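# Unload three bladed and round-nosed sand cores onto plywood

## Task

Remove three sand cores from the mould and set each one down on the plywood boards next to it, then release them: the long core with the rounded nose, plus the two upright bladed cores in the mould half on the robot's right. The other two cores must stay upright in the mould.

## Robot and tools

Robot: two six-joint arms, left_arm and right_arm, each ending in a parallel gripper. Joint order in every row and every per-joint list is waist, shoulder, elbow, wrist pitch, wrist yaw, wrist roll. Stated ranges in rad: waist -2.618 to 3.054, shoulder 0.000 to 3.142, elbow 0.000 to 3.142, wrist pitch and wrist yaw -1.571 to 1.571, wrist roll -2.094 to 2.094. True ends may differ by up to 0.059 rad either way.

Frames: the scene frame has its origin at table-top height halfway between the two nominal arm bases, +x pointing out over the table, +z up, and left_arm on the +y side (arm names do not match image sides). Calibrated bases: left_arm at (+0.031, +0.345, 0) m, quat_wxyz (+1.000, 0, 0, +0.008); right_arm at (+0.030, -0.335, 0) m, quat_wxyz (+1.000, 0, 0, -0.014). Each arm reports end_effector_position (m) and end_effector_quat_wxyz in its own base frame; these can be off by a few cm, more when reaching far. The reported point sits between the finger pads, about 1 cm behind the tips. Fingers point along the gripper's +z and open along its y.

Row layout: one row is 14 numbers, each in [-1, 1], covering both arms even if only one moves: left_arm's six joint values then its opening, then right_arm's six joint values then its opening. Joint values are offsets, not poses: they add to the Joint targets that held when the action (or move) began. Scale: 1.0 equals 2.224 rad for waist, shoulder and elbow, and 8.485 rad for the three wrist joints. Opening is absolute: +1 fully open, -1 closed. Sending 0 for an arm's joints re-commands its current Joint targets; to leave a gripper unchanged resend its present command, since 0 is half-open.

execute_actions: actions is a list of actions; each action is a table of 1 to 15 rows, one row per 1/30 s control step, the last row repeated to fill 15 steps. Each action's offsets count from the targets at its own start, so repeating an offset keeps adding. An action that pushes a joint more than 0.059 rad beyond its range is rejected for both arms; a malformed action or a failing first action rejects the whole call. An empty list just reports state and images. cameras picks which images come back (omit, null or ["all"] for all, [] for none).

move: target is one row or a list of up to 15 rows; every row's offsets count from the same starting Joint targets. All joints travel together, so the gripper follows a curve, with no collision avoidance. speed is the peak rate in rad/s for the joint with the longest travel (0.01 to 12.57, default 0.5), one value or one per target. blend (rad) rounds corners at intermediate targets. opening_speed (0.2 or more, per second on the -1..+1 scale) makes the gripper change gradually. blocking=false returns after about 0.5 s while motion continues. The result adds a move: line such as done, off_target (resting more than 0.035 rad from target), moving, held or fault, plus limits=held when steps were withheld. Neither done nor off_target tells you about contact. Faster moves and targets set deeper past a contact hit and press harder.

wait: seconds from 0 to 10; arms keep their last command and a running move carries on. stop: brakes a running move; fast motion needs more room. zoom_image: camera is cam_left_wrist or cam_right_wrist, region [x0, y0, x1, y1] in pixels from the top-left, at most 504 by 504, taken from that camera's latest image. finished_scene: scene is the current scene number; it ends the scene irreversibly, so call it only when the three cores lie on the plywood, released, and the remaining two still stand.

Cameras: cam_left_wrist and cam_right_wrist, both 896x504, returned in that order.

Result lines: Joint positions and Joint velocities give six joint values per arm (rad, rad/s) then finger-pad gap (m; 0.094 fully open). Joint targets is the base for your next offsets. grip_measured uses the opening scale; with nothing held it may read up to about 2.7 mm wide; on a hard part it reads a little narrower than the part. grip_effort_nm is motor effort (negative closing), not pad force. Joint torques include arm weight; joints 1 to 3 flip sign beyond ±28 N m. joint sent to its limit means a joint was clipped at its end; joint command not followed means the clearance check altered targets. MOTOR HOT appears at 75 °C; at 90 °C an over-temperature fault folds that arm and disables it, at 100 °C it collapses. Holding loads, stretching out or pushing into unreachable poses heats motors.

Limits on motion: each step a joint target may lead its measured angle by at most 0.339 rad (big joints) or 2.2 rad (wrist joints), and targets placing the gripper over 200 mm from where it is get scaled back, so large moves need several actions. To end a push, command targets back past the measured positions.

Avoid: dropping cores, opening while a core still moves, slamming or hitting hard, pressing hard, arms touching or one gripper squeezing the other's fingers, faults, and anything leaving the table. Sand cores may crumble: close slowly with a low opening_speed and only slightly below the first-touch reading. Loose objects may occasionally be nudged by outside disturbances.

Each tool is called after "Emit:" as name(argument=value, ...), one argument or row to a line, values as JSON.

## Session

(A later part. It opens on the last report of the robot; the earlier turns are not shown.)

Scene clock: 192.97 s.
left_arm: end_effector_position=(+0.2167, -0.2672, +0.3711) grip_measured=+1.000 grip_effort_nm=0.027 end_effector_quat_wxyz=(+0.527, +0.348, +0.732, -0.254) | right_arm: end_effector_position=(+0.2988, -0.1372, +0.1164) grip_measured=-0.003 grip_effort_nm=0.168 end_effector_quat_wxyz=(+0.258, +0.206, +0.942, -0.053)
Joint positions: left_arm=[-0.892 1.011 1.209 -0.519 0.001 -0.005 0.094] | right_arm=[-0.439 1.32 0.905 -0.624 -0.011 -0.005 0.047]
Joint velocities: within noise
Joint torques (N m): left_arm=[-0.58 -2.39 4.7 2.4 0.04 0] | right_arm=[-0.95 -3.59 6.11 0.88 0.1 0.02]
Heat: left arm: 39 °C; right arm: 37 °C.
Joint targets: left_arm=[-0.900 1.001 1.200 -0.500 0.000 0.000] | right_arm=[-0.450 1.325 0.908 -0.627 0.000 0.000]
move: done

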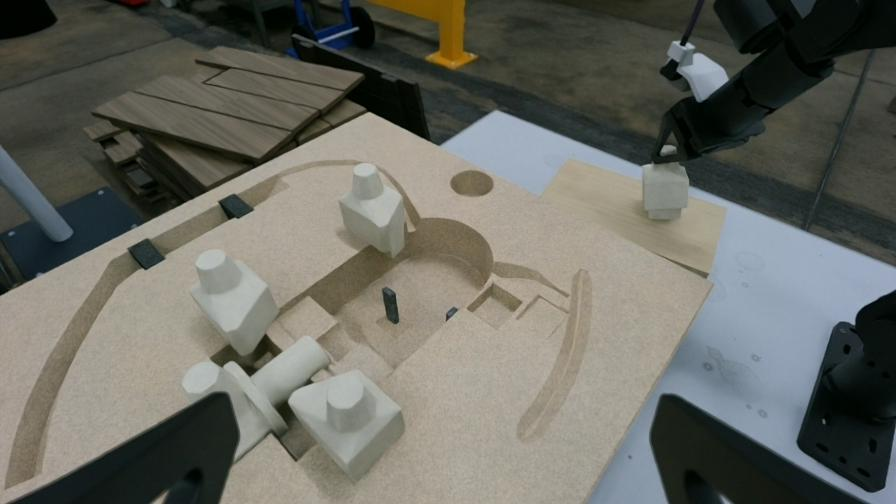

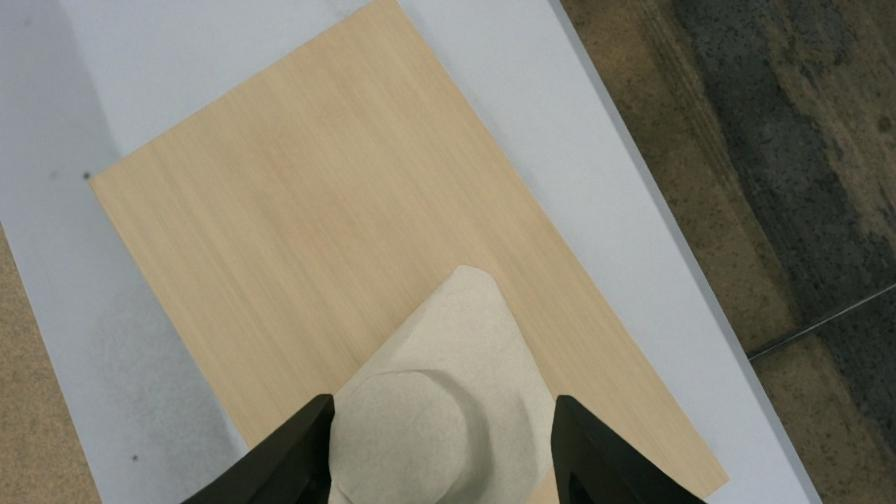

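Emit:
move(
  target=[0,0,0,0,0,0,1,0,0,0,0,0,0,0.9],
  opening_speed=0.5,
)

Emit:
zoom_image(
  camera="cam_left_wrist",
  region=[590, 100, 740, 260],
)

Scene clock: 201.03 s.
left_arm: end_effector_position=(+0.2167, -0.2672, +0.3711) grip_measured=+1.000 grip_effort_nm=0.032 end_effector_quat_wxyz=(+0.527, +0.348, +0.732, -0.254) | right_arm: end_effector_position=(+0.2975, -0.1386, +0.1160) grip_measured=+0.897 grip_effort_nm=0.173 end_effector_quat_wxyz=(+0.256, +0.208, +0.942, -0.056)
Joint positions: left_arm=[-0.892 1.011 1.209 -0.519 0.001 -0.005 0.094] | right_arm=[-0.442 1.32 0.905 -0.627 -0.005 -0.005 0.089]
Joint velocities: within noise
Joint torques (N m): left_arm=[-0.54 -2.47 4.63 2.4 0.01 -0.02] | right_arm=[-0.69 -3.63 6.09 0.91 0.03 0.02]
Heat: left arm: 40 °C; right arm: 36 °C.
Joint targets: left_arm=[-0.900 1.001 1.200 -0.500 0.000 0.000] | right_arm=[-0.450 1.325 0.908 -0.627 0.000 0.000]
move: done

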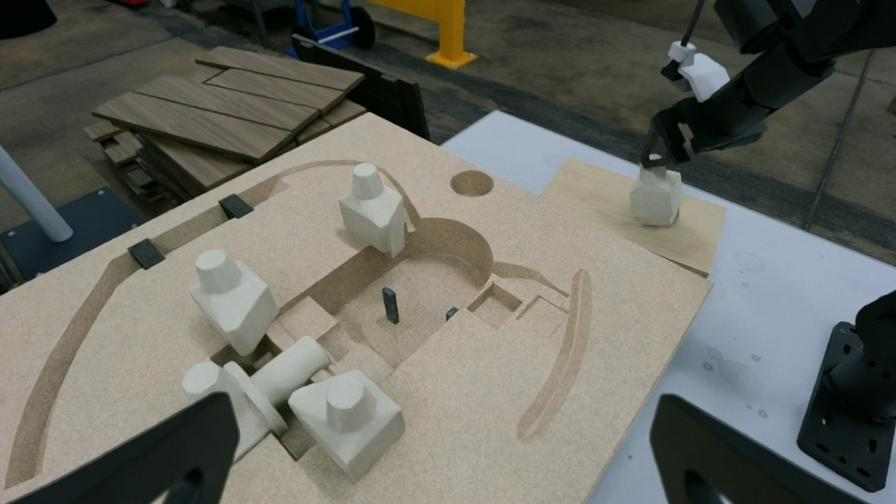

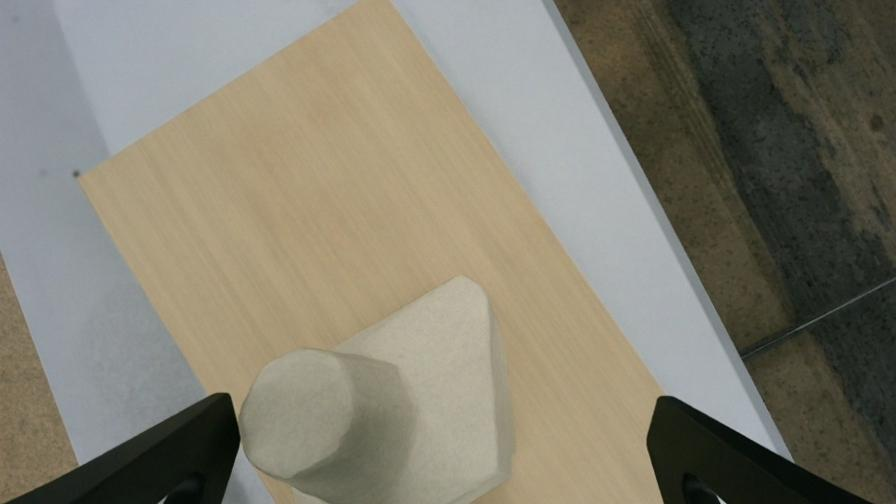

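Scaled by 3.150.

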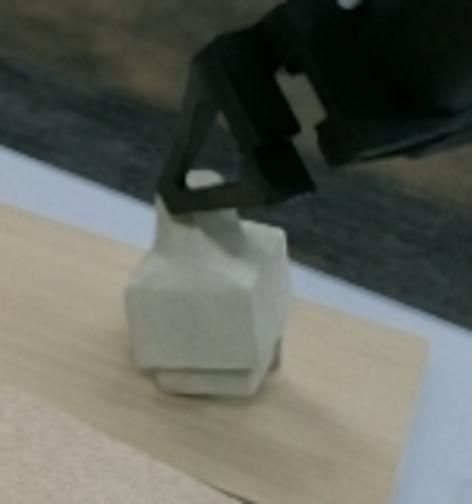

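Emit:
move(
  target=[0,0,0,0,0,0,1,0,0,0,0,0,0,-0.55],
  opening_speed=0.5,
)

Emit:
zoom_image(
  camera="cam_left_wrist",
  region=[590, 100, 740, 260],
)

Scene clock: 229.87 s.
left_arm: end_effector_position=(+0.2167, -0.2672, +0.3711) grip_measured=+1.000 grip_effort_nm=0.027 end_effector_quat_wxyz=(+0.527, +0.348, +0.732, -0.254) | right_arm: end_effector_position=(+0.2993, -0.1364, +0.1165) grip_measured=-0.451 grip_effort_nm=-0.984 end_effector_quat_wxyz=(+0.259, +0.207, +0.942, -0.048)
Joint positions: left_arm=[-0.892 1.011 1.209 -0.519 0.001 -0.005 0.094] | right_arm=[-0.442 1.32 0.905 -0.623 -0.021 -0.004 0.026]
Joint velocities: within noise
Joint torques (N m): left_arm=[-0.49 -2.47 4.66 2.4 0.02 0] | right_arm=[-0.68 -3.64 6.12 0.89 0.19 0.01]
Heat: left arm: 42 °C; right arm: 36 °C.
Joint targets: left_arm=[-0.900 1.001 1.200 -0.500 0.000 0.000] | right_arm=[-0.450 1.325 0.908 -0.626 0.000 0.000]
move: done

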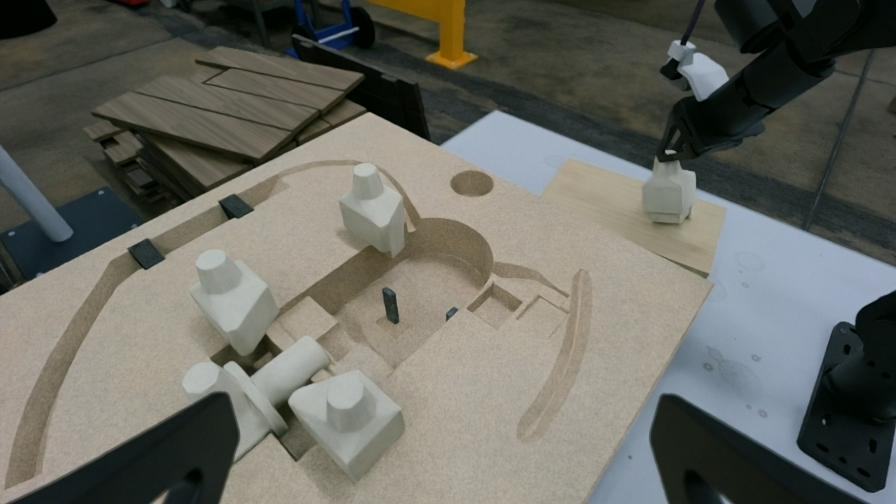

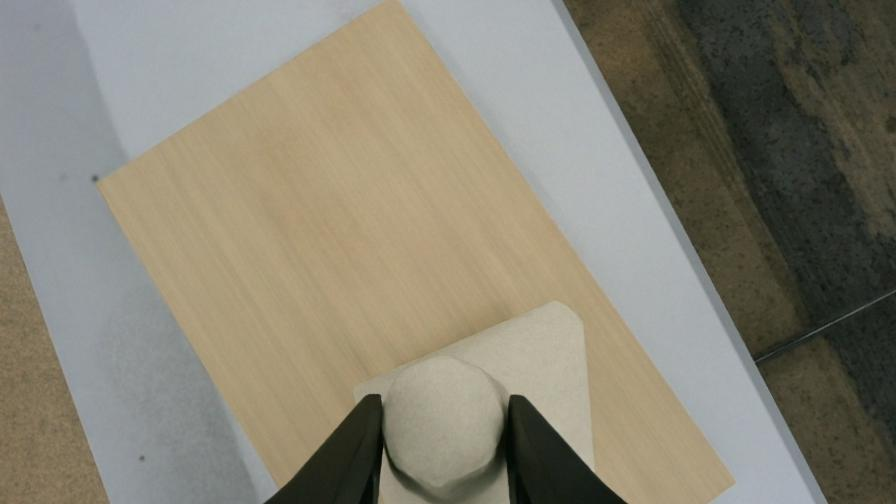

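Scaled by 3.150.

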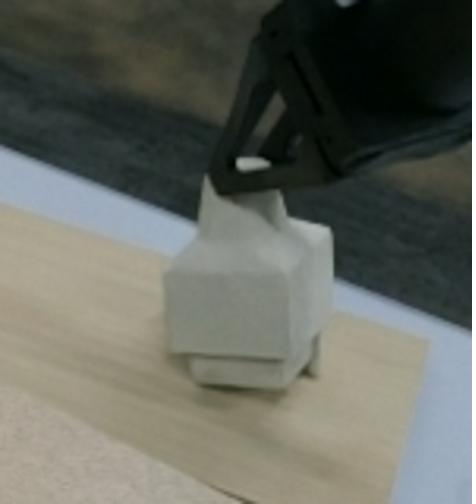

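Emit:
move(
  target=[
    [0,0,0,0,0,0,1,0,0.01,0.06,0,0,0,-0.6],
    [0,0,0,0,0,0,1,0,0.1754,0.3435,-0.0909,0,0,-0.6],
  ],
  speed=0.4,
  opening_speed=0.5,
)

Emit:
zoom_image(
  camera="cam_left_wrist",
  region=[540, 50, 790, 260],
)

Scene clock: 242.93 s.
left_arm: end_effector_position=(+0.2167, -0.2672, +0.3711) grip_measured=+1.000 grip_effort_nm=0.027 end_effector_quat_wxyz=(+0.527, +0.348, +0.732, -0.254) | right_arm: end_effector_position=(+0.3020, -0.1401, +0.1724) grip_measured=-0.457 grip_effort_nm=-0.999 end_effector_quat_wxyz=(+0.053, +0.217, +0.975, -0.008)
Joint positions: left_arm=[-0.892 1.011 1.209 -0.519 0.001 -0.005 0.094] | right_arm=[-0.442 1.713 1.63 -1.381 -0.008 -0.003 0.026]
Joint velocities: within noise
Joint torques (N m): left_arm=[-0.5 -2.45 4.66 2.4 0.01 0] | right_arm=[-0.69 -6.5 8.66 0.12 0.07 0.01]
Heat: left arm: 42 °C; right arm: 37 °C.
Joint targets: left_arm=[-0.900 1.001 1.200 -0.500 0.000 0.000] | right_arm=[-0.450 1.715 1.672 -1.398 0.000 0.001]
move: off_target (right_arm); right_arm: the elbow is farthest, 0.042 rad from its target

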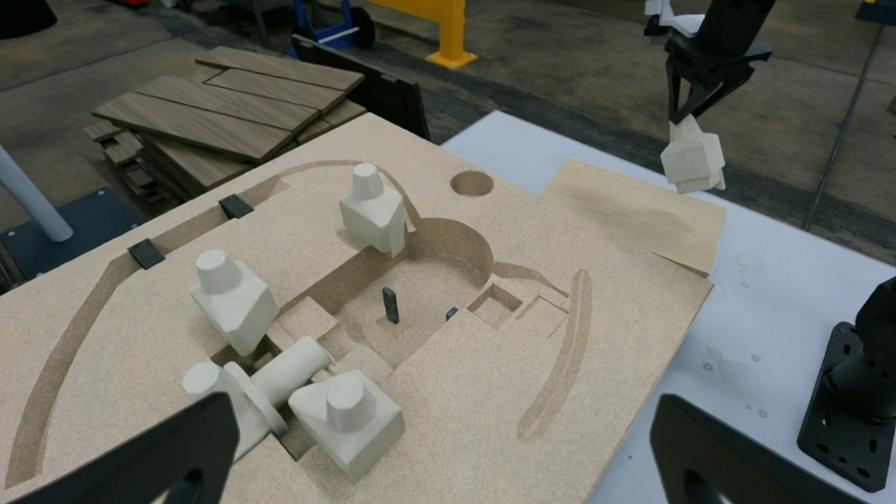

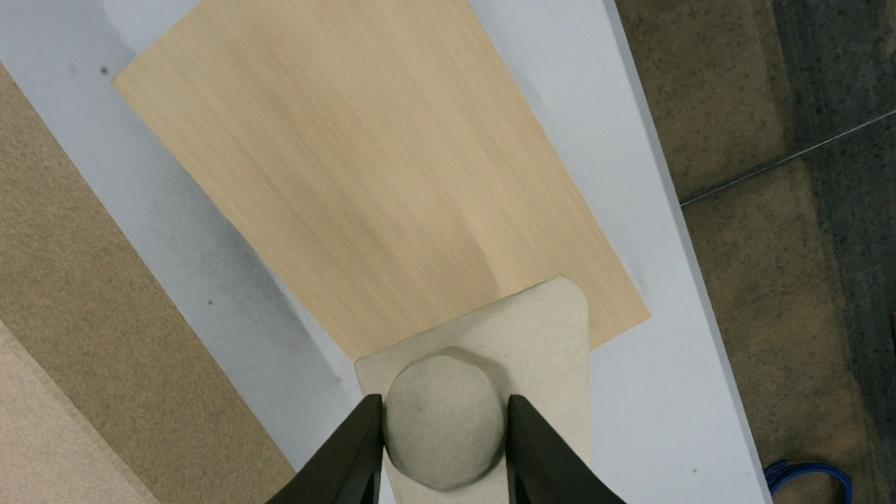

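Scaled by 2.016.

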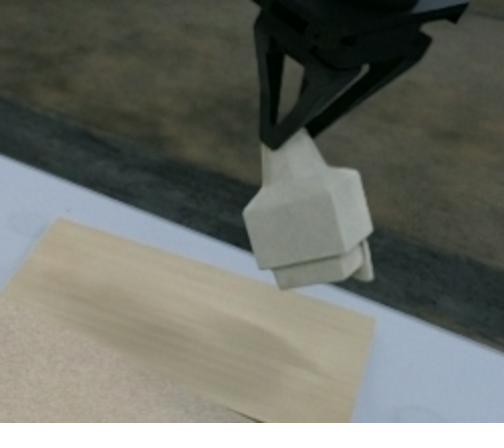

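Emit:
move(
  target=[0,0,0,0,0,0,1,0.0382,0.0472,-0.0063,0.0098,0,0,-0.6],
  speed=0.2,
)

Emit:
zoom_image(
  camera="cam_left_wrist",
  region=[540, 50, 790, 260],
)

Scene clock: 253.23 s.
left_arm: end_effector_position=(+0.2167, -0.2672, +0.3711) grip_measured=+1.000 grip_effort_nm=0.037 end_effector_quat_wxyz=(+0.527, +0.348, +0.732, -0.254) | right_arm: end_effector_position=(+0.3287, -0.1238, +0.1387) grip_measured=-0.457 grip_effort_nm=-1.004 end_effector_quat_wxyz=(+0.028, +0.180, +0.983, -0.002)
Joint positions: left_arm=[-0.892 1.011 1.209 -0.519 0.001 -0.005 0.094] | right_arm=[-0.366 1.822 1.632 -1.325 -0.006 -0.003 0.025]
Joint velocities: within noise
Joint torques (N m): left_arm=[-0.53 -2.4 4.7 2.42 0.02 -0.02] | right_arm=[0.1 -7.71 7.32 0.28 0.05 0]
Heat: left arm: 43 °C; right arm: 38 °C.
Joint targets: left_arm=[-0.900 1.001 1.200 -0.500 0.000 0.000] | right_arm=[-0.365 1.820 1.658 -1.315 0.000 0.001]
move: done

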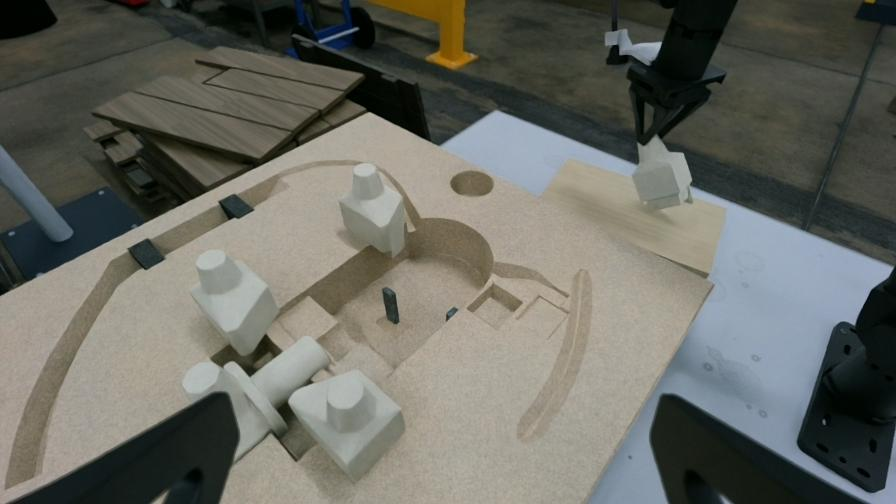

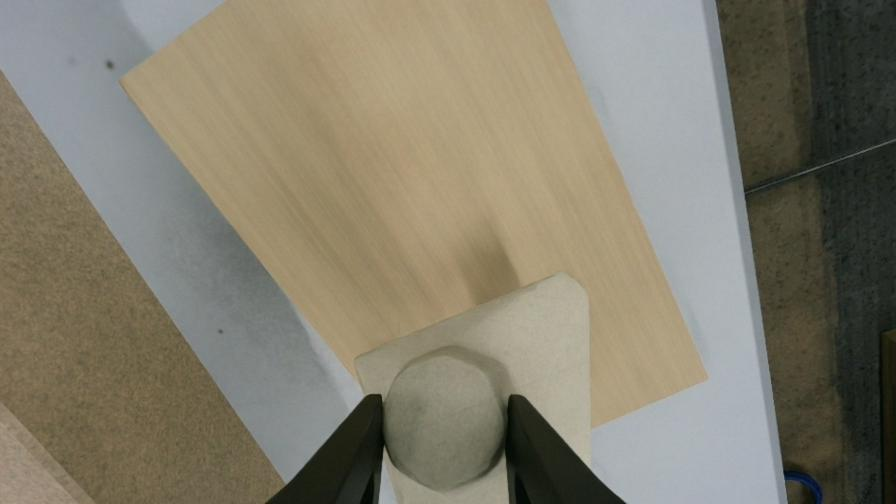

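Scaled by 2.016.

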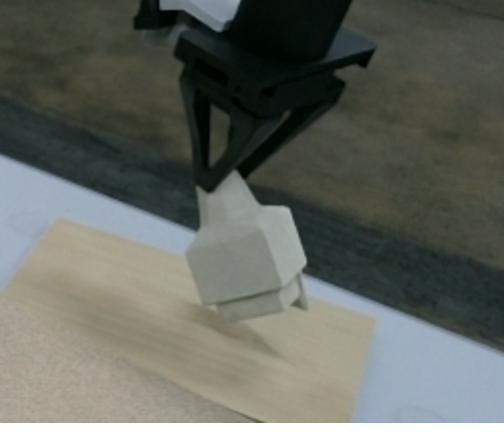

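Emit:
move(
  target=[
    [0,0,0,0,0,0,1,0.0157,0.0535,0.0171,0.0095,0,0,-0.6],
    [0,0,0,0,0,0,1,0.0292,0.112,0.0477,0.0169,0,0,-0.6],
  ],
  speed=0.12,
)

Emit:
zoom_image(
  camera="cam_left_wrist",
  region=[540, 50, 790, 260],
)

Scene clock: 258.77 s.
left_arm: end_effector_position=(+0.2167, -0.2672, +0.3711) grip_measured=+1.000 grip_effort_nm=0.027 end_effector_quat_wxyz=(+0.527, +0.348, +0.732, -0.254) | right_arm: end_effector_position=(+0.3855, -0.1290, +0.0902) grip_measured=-0.457 grip_effort_nm=-1.004 end_effector_quat_wxyz=(+0.026, +0.153, +0.988, -0.022)
Joint positions: left_arm=[-0.892 1.011 1.209 -0.519 0.001 -0.005 0.094] | right_arm=[-0.31 2.044 1.743 -1.211 0.034 -0.003 0.025]
Joint velocities: within noise
Joint torques (N m): left_arm=[-0.53 -2.4 4.64 2.4 0.03 -0.01] | right_arm=[0.88 -7.35 6.94 0.58 -0.32 0.01]
Heat: left arm: 43 °C; right arm: 37 °C.
Joint targets: left_arm=[-0.900 1.001 1.200 -0.500 0.000 0.000] | right_arm=[-0.300 2.069 1.764 -1.171 0.000 0.001]
move: off_target (right_arm); right_arm: the wrist pitch is farthest, 0.040 rad from its target

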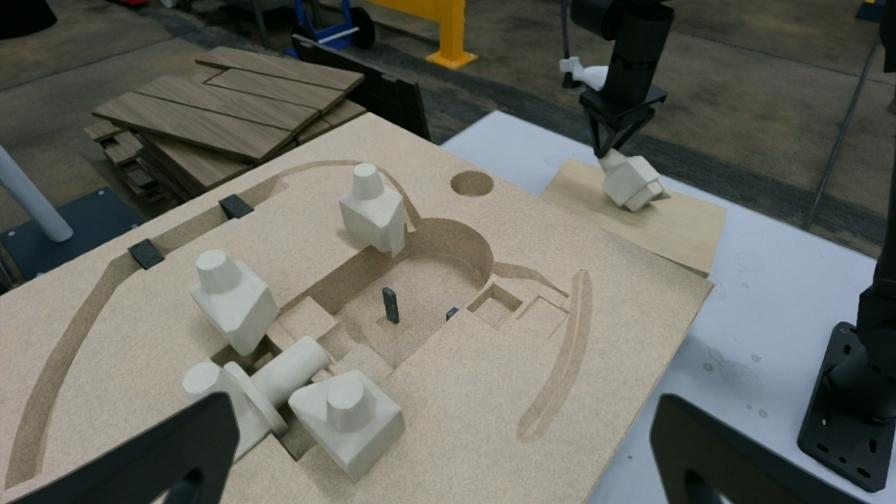

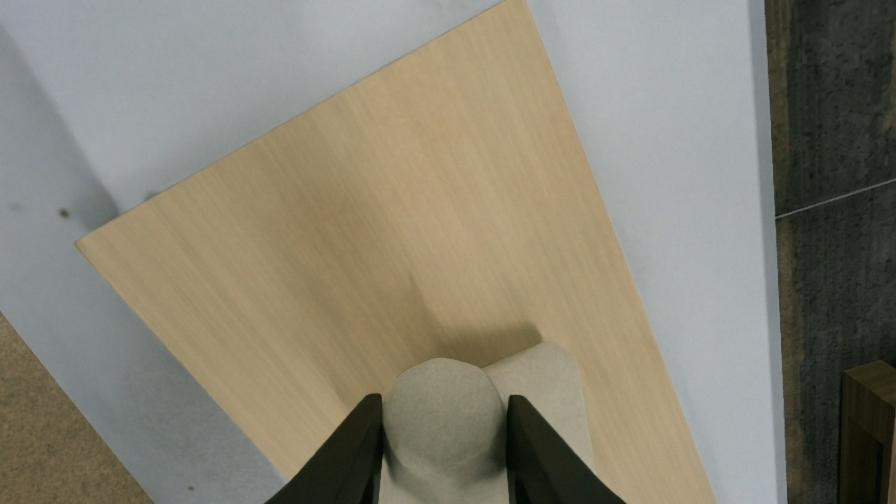

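Scaled by 2.016.

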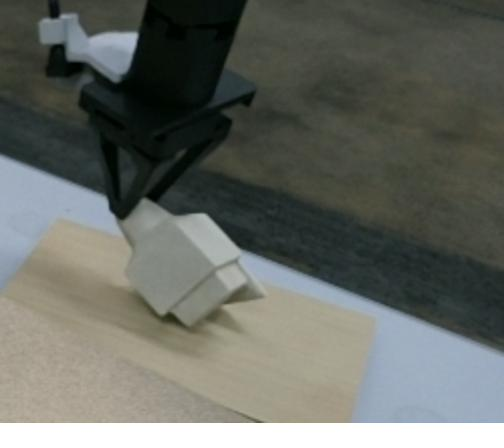

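Emit:
move(
  target=[0,0,0,0,0,0,1,0.0067,0.0335,0.0067,0.007,0,0,-0.6],
  speed=0.12,
)

Emit:
zoom_image(
  camera="cam_left_wrist",
  region=[540, 50, 790, 260],
)

Scene clock: 262.47 s.
left_arm: end_effector_position=(+0.2167, -0.2672, +0.3712) grip_measured=+1.000 grip_effort_nm=0.037 end_effector_quat_wxyz=(+0.527, +0.348, +0.732, -0.254) | right_arm: end_effector_position=(+0.4067, -0.1338, +0.0690) grip_measured=-0.473 grip_effort_nm=-0.994 end_effector_quat_wxyz=(+0.038, +0.145, +0.988, -0.031)
Joint positions: left_arm=[-0.892 1.011 1.209 -0.518 0.001 -0.005 0.094] | right_arm=[-0.299 2.114 1.761 -1.132 0.05 -0.01 0.025]
Joint velocities: within noise
Joint torques (N m): left_arm=[-0.59 -2.45 4.67 2.42 0.01 -0.02] | right_arm=[1.24 -7.5 6.68 0.44 -0.47 0.08]
Heat: left arm: 43 °C; right arm: 38 °C.
Joint targets: left_arm=[-0.900 1.001 1.200 -0.500 0.000 0.000] | right_arm=[-0.285 2.143 1.779 -1.112 0.000 0.001]
move: off_target (right_arm); right_arm: the wrist yaw is farthest, 0.050 rad from its target

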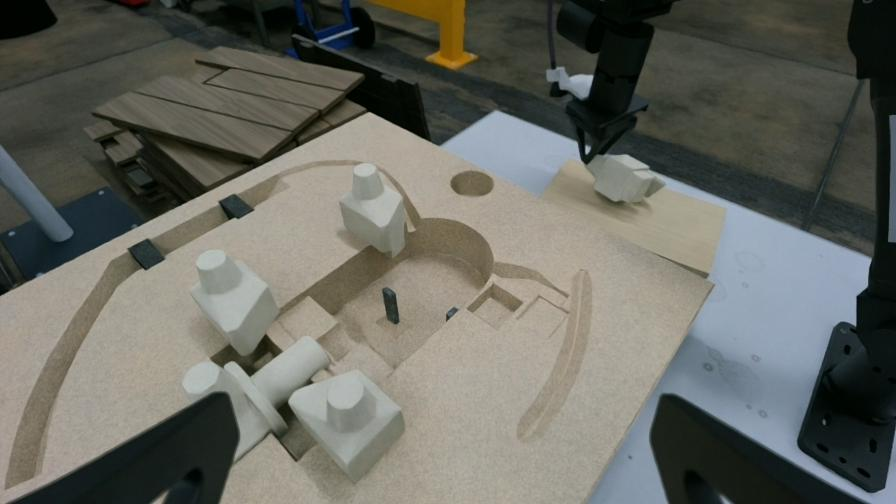

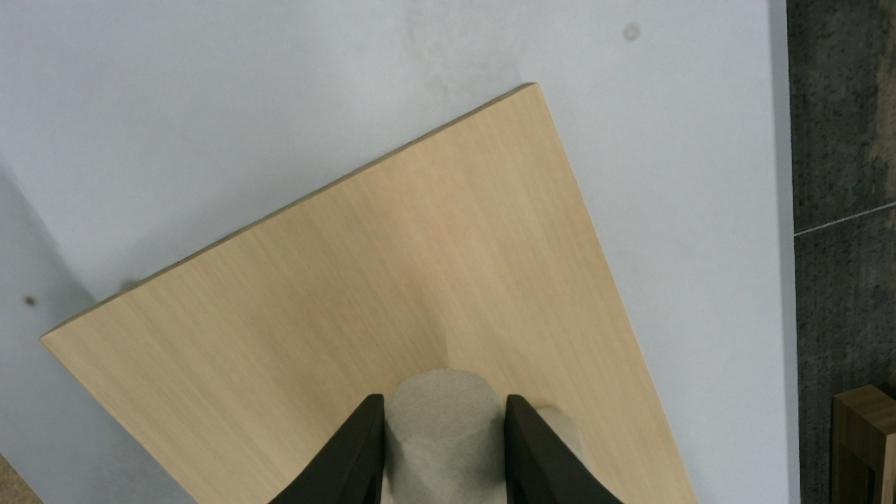

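Scaled by 2.016.

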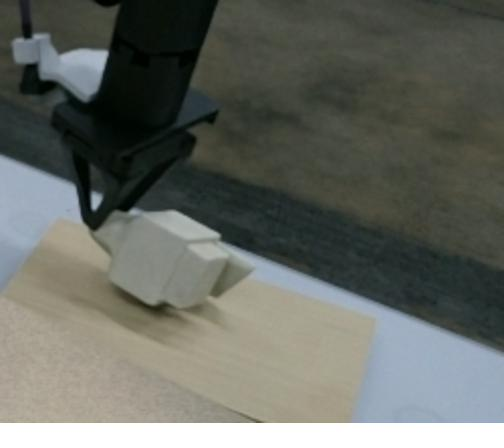

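Emit:
move(
  target=[0,0,0,0,0,0,1,-0.004,0.0274,0.0027,0.0065,0,0,-0.6],
  speed=0.12,
  cameras=["cam_left_wrist"],
)

Emit:
zoom_image(
  camera="cam_left_wrist",
  region=[540, 50, 790, 260],
)

Emit:
move(
  target=[0,0,0,0,0,0,1,0,0,0,0,0,0,0.0],
  opening_speed=0.25,
)

Emit:
zoom_image(
  camera="cam_left_wrist",
  region=[540, 50, 790, 260],
)

Scene clock: 267.90 s.
left_arm: end_effector_position=(+0.2167, -0.2672, +0.3712) grip_measured=+1.000 grip_effort_nm=0.027 end_effector_quat_wxyz=(+0.527, +0.348, +0.732, -0.254) | right_arm: end_effector_position=(+0.4251, -0.1398, +0.0502) grip_measured=-0.502 grip_effort_nm=-0.989 end_effector_quat_wxyz=(+0.054, +0.145, +0.987, -0.035)
Joint positions: left_arm=[-0.892 1.011 1.209 -0.518 0.001 -0.005 0.094] | right_arm=[-0.299 2.173 1.776 -1.056 0.052 -0.011 0.023]
Joint velocities: within noise
Joint torques (N m): left_arm=[-0.5 -2.41 4.6 2.41 0.02 0.01] | right_arm=[0.44 -7.8 6.04 0.31 -0.49 0.09]
Heat: left arm: 44 °C; right arm: 37 °C.
Joint targets: left_arm=[-0.900 1.001 1.200 -0.500 0.000 0.000] | right_arm=[-0.294 2.205 1.785 -1.057 0.000 0.001]
move: off_target (right_arm); right_arm: the wrist yaw is farthest, 0.052 rad from its target
Images, in order (width x height): cam_left_wrist 896x504.

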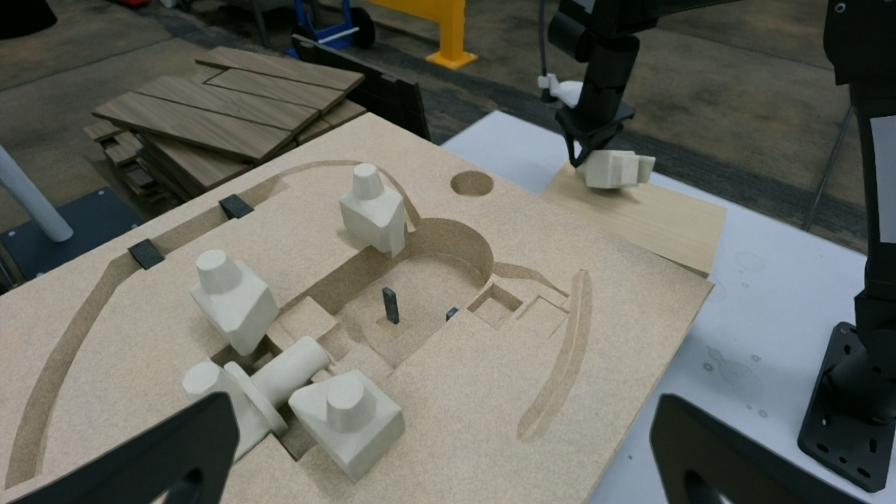

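Scaled by 2.016.

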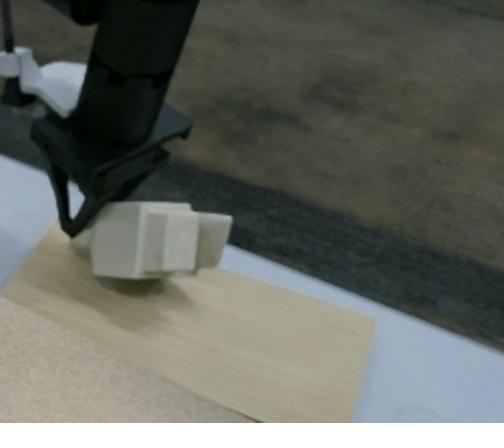

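Scene clock: 270.50 s.
left_arm: end_effector_position=(+0.2167, -0.2672, +0.3712) grip_measured=+1.000 grip_effort_nm=0.027 end_effector_quat_wxyz=(+0.527, +0.348, +0.732, -0.254) | right_arm: end_effector_position=(+0.4267, -0.1313, +0.0437) grip_measured=-0.003 grip_effort_nm=0.178 end_effector_quat_wxyz=(+0.050, +0.145, +0.988, -0.011)
Joint positions: left_arm=[-0.892 1.011 1.209 -0.518 0.001 -0.005 0.094] | right_arm=[-0.298 2.187 1.776 -1.056 0.006 -0.007 0.047]
Joint velocities: within noise
Joint torques (N m): left_arm=[-0.58 -2.39 4.74 2.38 0.02 -0.03] | right_arm=[0.38 -8.95 5.96 0.27 -0.06 0.05]
Heat: left arm: 44 °C; right arm: 38 °C.
Joint targets: left_arm=[-0.900 1.001 1.200 -0.500 0.000 0.000] | right_arm=[-0.294 2.205 1.785 -1.057 0.000 0.001]
move: done

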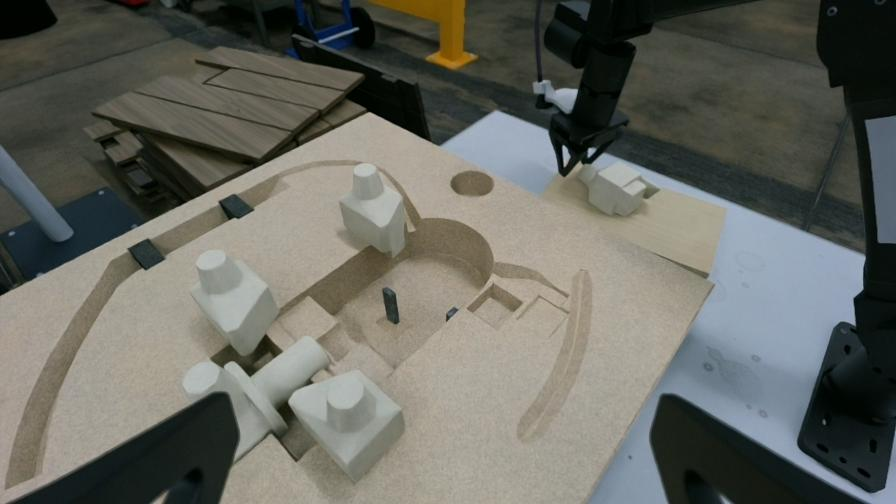

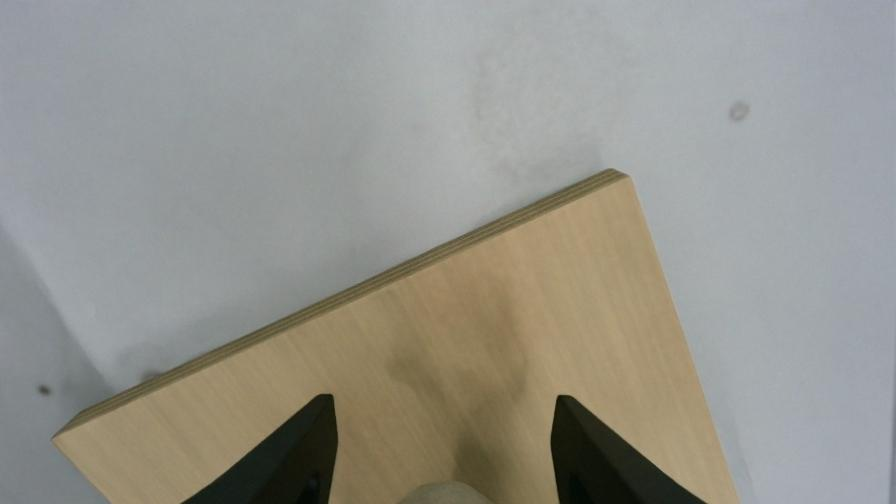

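Scaled by 2.016.

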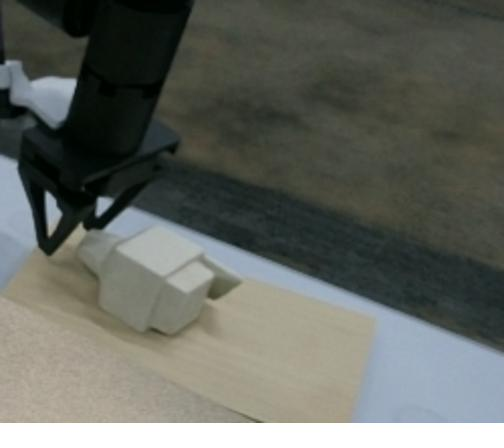

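Emit:
move(
  target=[
    [0,0,0,0,0,0,1,0,0,0.1574,0,0,0,0.3],
    [0,0,0,0,0,0,1,0.0872,-0.4519,-0.1281,0.0185,0,0,1],
    [0,0,0,0,0,0,1,0.2972,-0.2869,-0.299,0.1234,0,0,1],
  ],
  speed=[0.3,1.0,0.8],
  blend=0.05,
)

Scene clock: 289.80 s.
left_arm: end_effector_position=(+0.2167, -0.2672, +0.3712) grip_measured=+1.000 grip_effort_nm=0.032 end_effector_quat_wxyz=(+0.527, +0.348, +0.732, -0.254) | right_arm: end_effector_position=(+0.4530, +0.1752, +0.2173) grip_measured=+0.997 grip_effort_nm=0.178 end_effector_quat_wxyz=(+0.510, -0.159, +0.841, +0.092)
Joint positions: left_arm=[-0.892 1.011 1.209 -0.518 0.001 -0.005 0.094] | right_arm=[0.368 1.564 1.124 -0.042 0.002 -0.006 0.094]
Joint velocities: within noise
Joint torques (N m): left_arm=[-0.61 -2.41 4.68 2.39 0.01 0] | right_arm=[0.01 -6.32 6.09 1.76 -0.02 0.04]
Heat: left arm: 44 °C; right arm: 38 °C.
Joint targets: left_arm=[-0.900 1.001 1.200 -0.500 0.000 0.000] | right_arm=[0.367 1.567 1.120 -0.010 0.000 0.001]
move: done; blend cut to 0 rad at target 2

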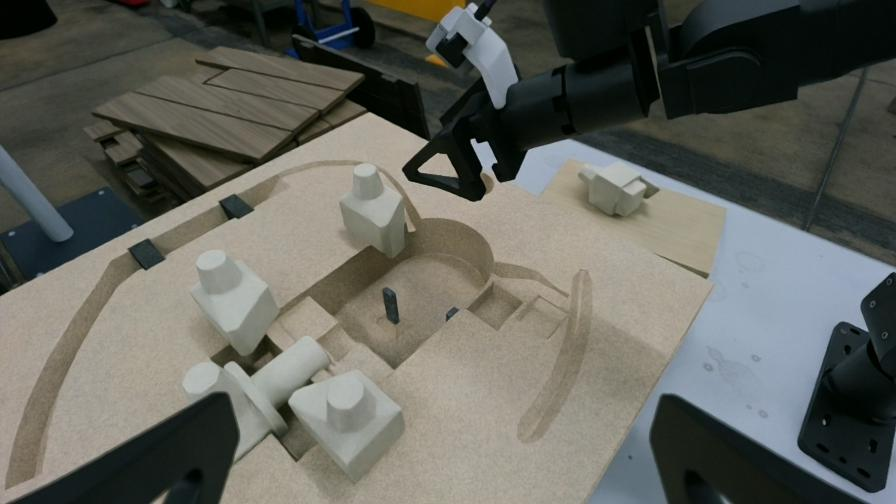

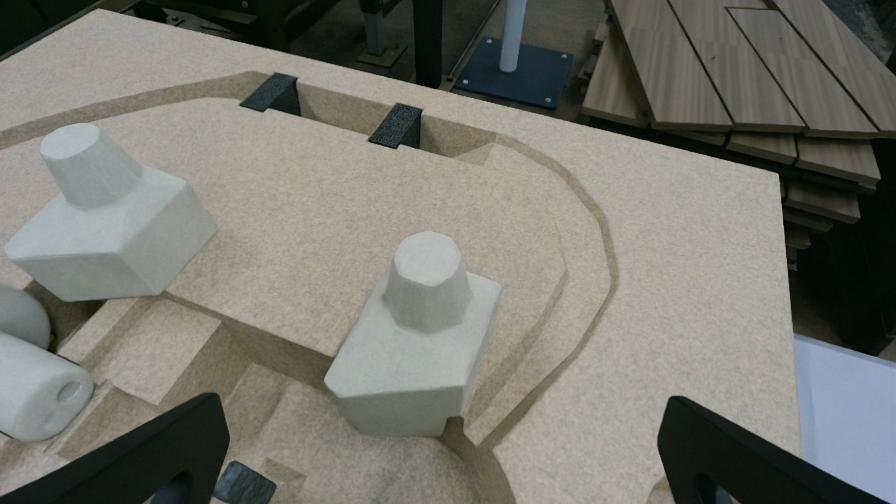

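Emit:
move(
  target=[0,0,0,0,0,0,1,0.004,0.1331,0.0764,0.0158,0,0,1],
  speed=0.3,
)

Emit:
zoom_image(
  camera="cam_left_wrist",
  region=[300, 50, 600, 260],
)

Scene clock: 297.00 s.
left_arm: end_effector_position=(+0.2167, -0.2672, +0.3712) grip_measured=+1.000 grip_effort_nm=0.027 end_effector_quat_wxyz=(+0.527, +0.348, +0.732, -0.254) | right_arm: end_effector_position=(+0.5101, +0.1972, +0.1634) grip_measured=+0.997 grip_effort_nm=0.173 end_effector_quat_wxyz=(+0.499, -0.160, +0.847, +0.091)
Joint positions: left_arm=[-0.892 1.011 1.209 -0.518 0.001 -0.005 0.094] | right_arm=[0.368 1.852 1.255 0.091 0.002 -0.006 0.094]
Joint velocities: within noise
Joint torques (N m): left_arm=[-0.65 -2.41 4.67 2.41 0 -0.01] | right_arm=[0.73 -7.86 8.95 1.74 -0.03 0.03]
Heat: left arm: 45 °C; right arm: 37 °C.
Joint targets: left_arm=[-0.900 1.001 1.200 -0.500 0.000 0.000] | right_arm=[0.376 1.863 1.290 0.124 0.000 0.001]
move: done

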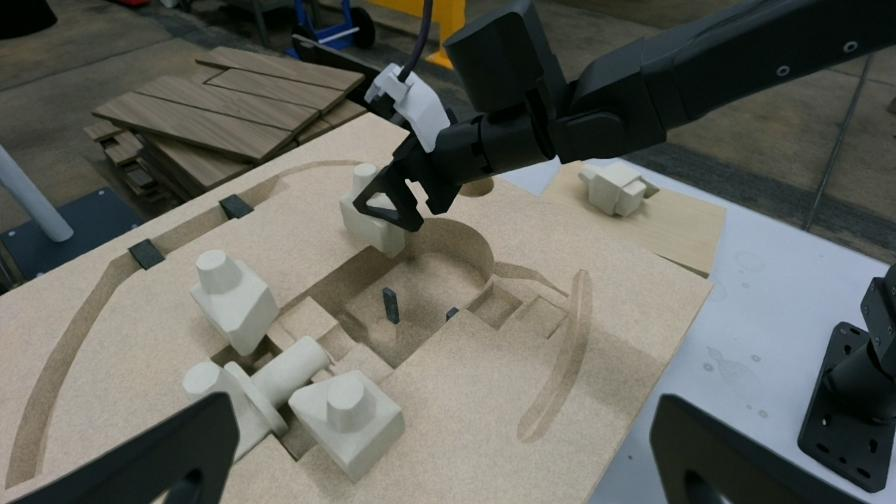

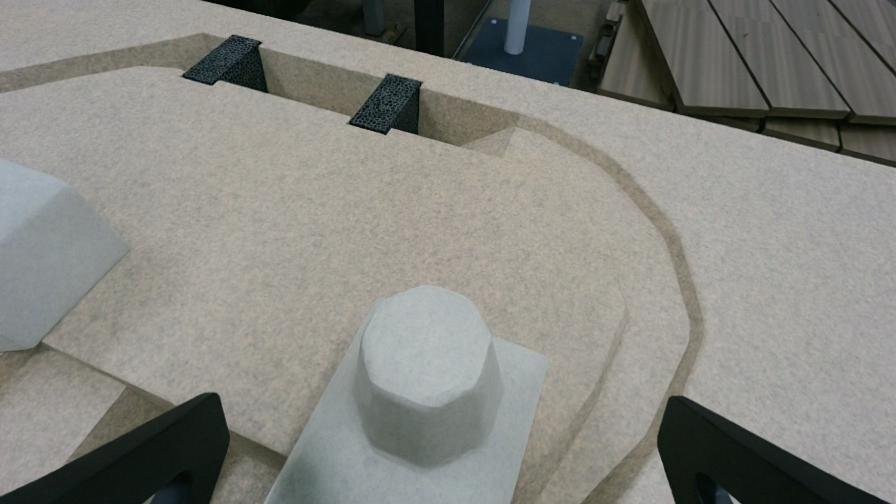

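Scaled by 1.680.

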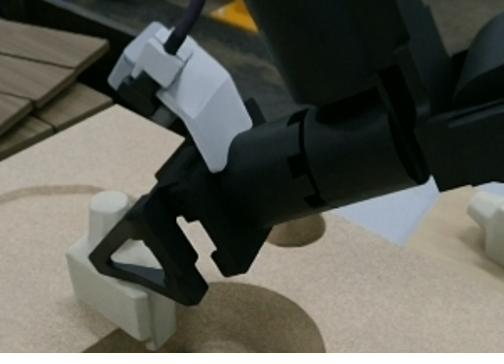

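Emit:
move(
  target=[0,0,0,0,0,0,1,0.004,0.024,0.0315,-0.002,0,0,1],
  speed=0.2,
  cameras=["cam_right_wrist"],
)

Scene clock: 302.07 s.
left_arm: end_effector_position=(+0.2167, -0.2672, +0.3712) grip_measured=+1.000 grip_effort_nm=0.027 end_effector_quat_wxyz=(+0.527, +0.348, +0.732, -0.254) | right_arm: end_effector_position=(+0.5240, +0.2088, +0.1703) grip_measured=+0.997 grip_effort_nm=0.173 end_effector_quat_wxyz=(+0.509, -0.163, +0.840, +0.095)
Joint positions: left_arm=[-0.892 1.011 1.209 -0.518 0.001 -0.005 0.094] | right_arm=[0.378 1.901 1.327 0.091 0.002 -0.006 0.094]
Joint velocities: within noise
Joint torques (N m): left_arm=[-0.44 -2.48 4.68 2.4 0.02 -0.02] | right_arm=[0.68 -7.97 8.84 1.6 -0.02 0.04]
Heat: left arm: 45 °C; right arm: 38 °C.
Joint targets: left_arm=[-0.900 1.001 1.200 -0.500 0.000 0.000] | right_arm=[0.385 1.916 1.360 0.107 0.000 0.001]
move: done
Images, in order (width x height): cam_right_wrist 896x504.

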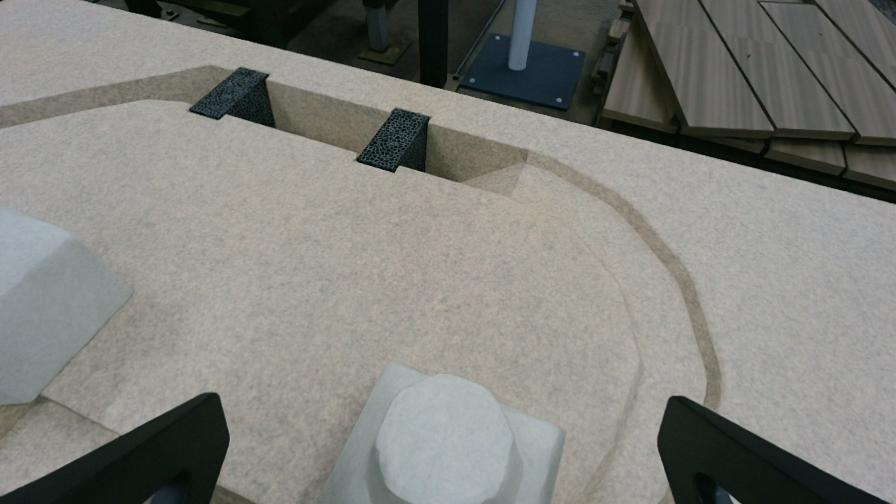

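Emit:
move(
  target=[0,0,0,0,0,0,1,0,0,-0.006,0.0015,0,0,-0.55],
  speed=0.2,
  opening_speed=0.6,
  cameras=["cam_right_wrist"],
)

Scene clock: 307.70 s.
left_arm: end_effector_position=(+0.2167, -0.2672, +0.3712) grip_measured=+1.000 grip_effort_nm=0.022 end_effector_quat_wxyz=(+0.527, +0.348, +0.732, -0.254) | right_arm: end_effector_position=(+0.5239, +0.2090, +0.1703) grip_measured=-0.370 grip_effort_nm=-0.999 end_effector_quat_wxyz=(+0.509, -0.163, +0.840, +0.095)
Joint positions: left_arm=[-0.892 1.011 1.209 -0.518 0.001 -0.005 0.094] | right_arm=[0.379 1.901 1.327 0.091 0.002 -0.006 0.03]
Joint velocities: within noise
Joint torques (N m): left_arm=[-0.5 -2.4 4.72 2.4 0.04 -0.01] | right_arm=[0.53 -7.97 7.76 1.71 -0.04 0.04]
Heat: left arm: 45 °C; right arm: 37 °C.
Joint targets: left_arm=[-0.900 1.001 1.200 -0.500 0.000 0.000] | right_arm=[0.385 1.916 1.347 0.120 0.000 0.001]
move: done
Images, in order (width x height): cam_right_wrist 896x504.

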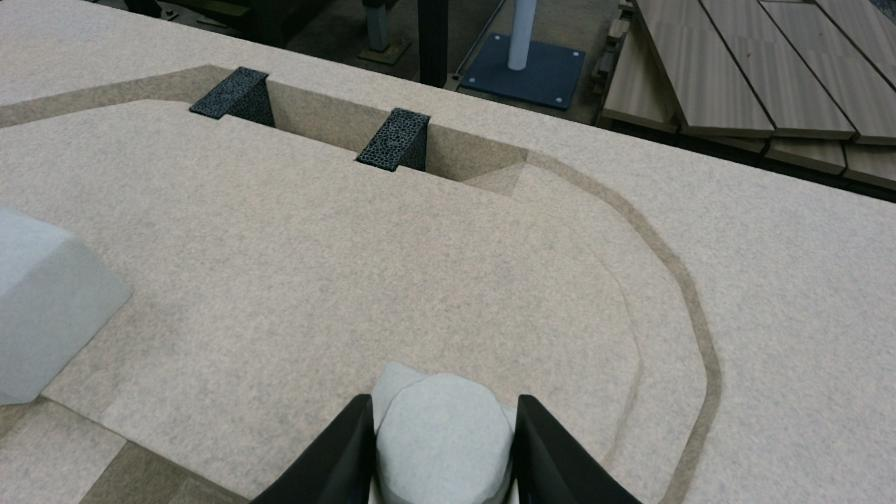

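Emit:
move(
  target=[
    [0,0,0,0,0,0,1,0,-0.0138,0.0403,-0.0134,0,0,-0.55],
    [0,0,0,0,0,0,1,0,-0.0235,0.1009,-0.0315,0,0,-0.55],
    [0,0,0,0,0,0,1,0,-0.0226,0.1735,-0.0503,0,0,-0.55],
  ],
  speed=[0.1,0.2,0.25],
  blend=0.02,
)

Emit:
zoom_image(
  camera="cam_left_wrist",
  region=[250, 50, 550, 260],
)

Scene clock: 316.80 s.
left_arm: end_effector_position=(+0.2167, -0.2672, +0.3712) grip_measured=+1.000 grip_effort_nm=0.027 end_effector_quat_wxyz=(+0.527, +0.348, +0.732, -0.254) | right_arm: end_effector_position=(+0.5250, +0.2097, +0.2371) grip_measured=-0.371 grip_effort_nm=-1.004 end_effector_quat_wxyz=(+0.466, -0.168, +0.864, +0.087)
Joint positions: left_arm=[-0.892 1.011 1.209 -0.518 0.001 -0.005 0.094] | right_arm=[0.379 1.901 1.682 -0.364 0.002 -0.006 0.03]
Joint velocities: within noise
Joint torques (N m): left_arm=[-0.51 -2.43 4.63 2.4 -0.01 -0.01] | right_arm=[0.51 -12.15 10.41 1.91 -0.03 0.03]
Heat: left arm: 46 °C; right arm: 38 °C.
Joint targets: left_arm=[-0.900 1.001 1.200 -0.500 0.000 0.000] | right_arm=[0.385 1.866 1.733 -0.307 0.000 0.001]
move: off_target (right_arm); right_arm: the wrist pitch is farthest, 0.057 rad from its target

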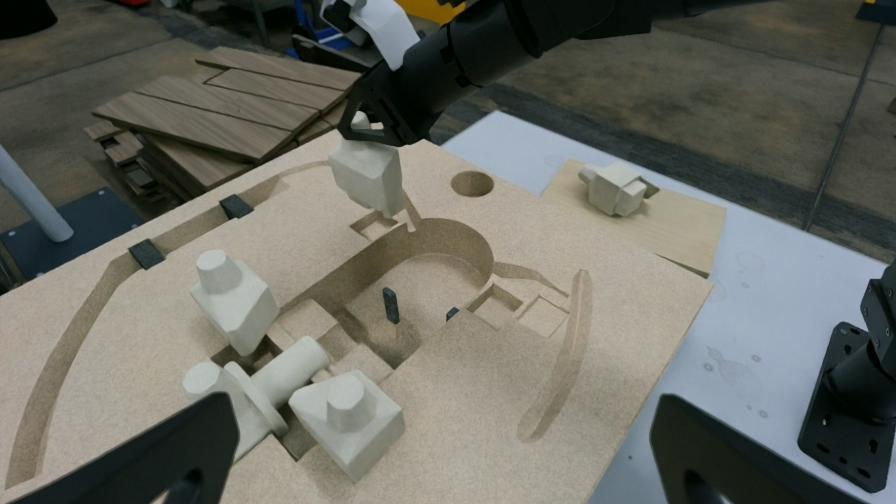

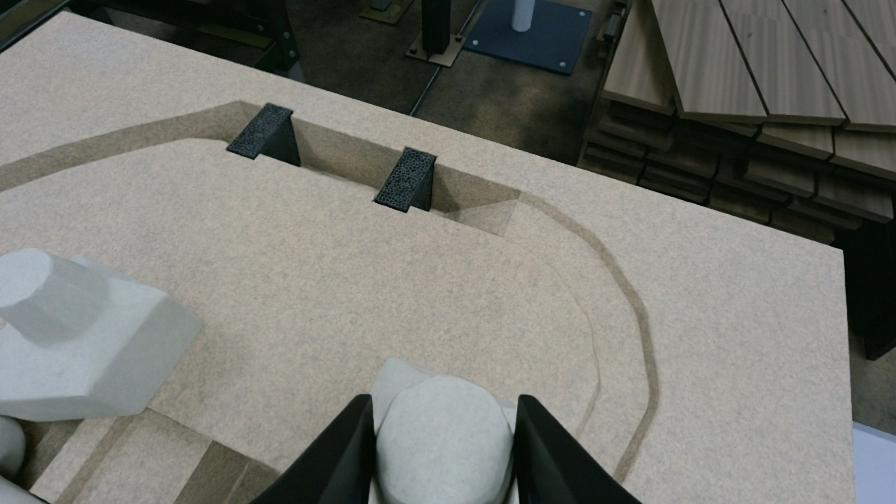

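Scaled by 1.680.

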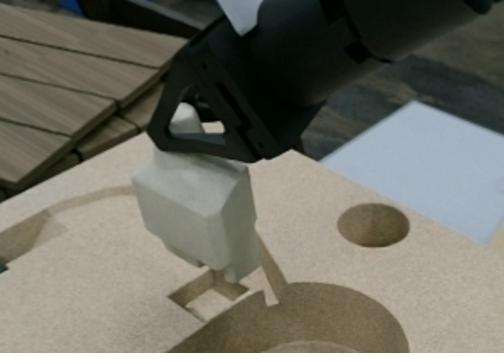

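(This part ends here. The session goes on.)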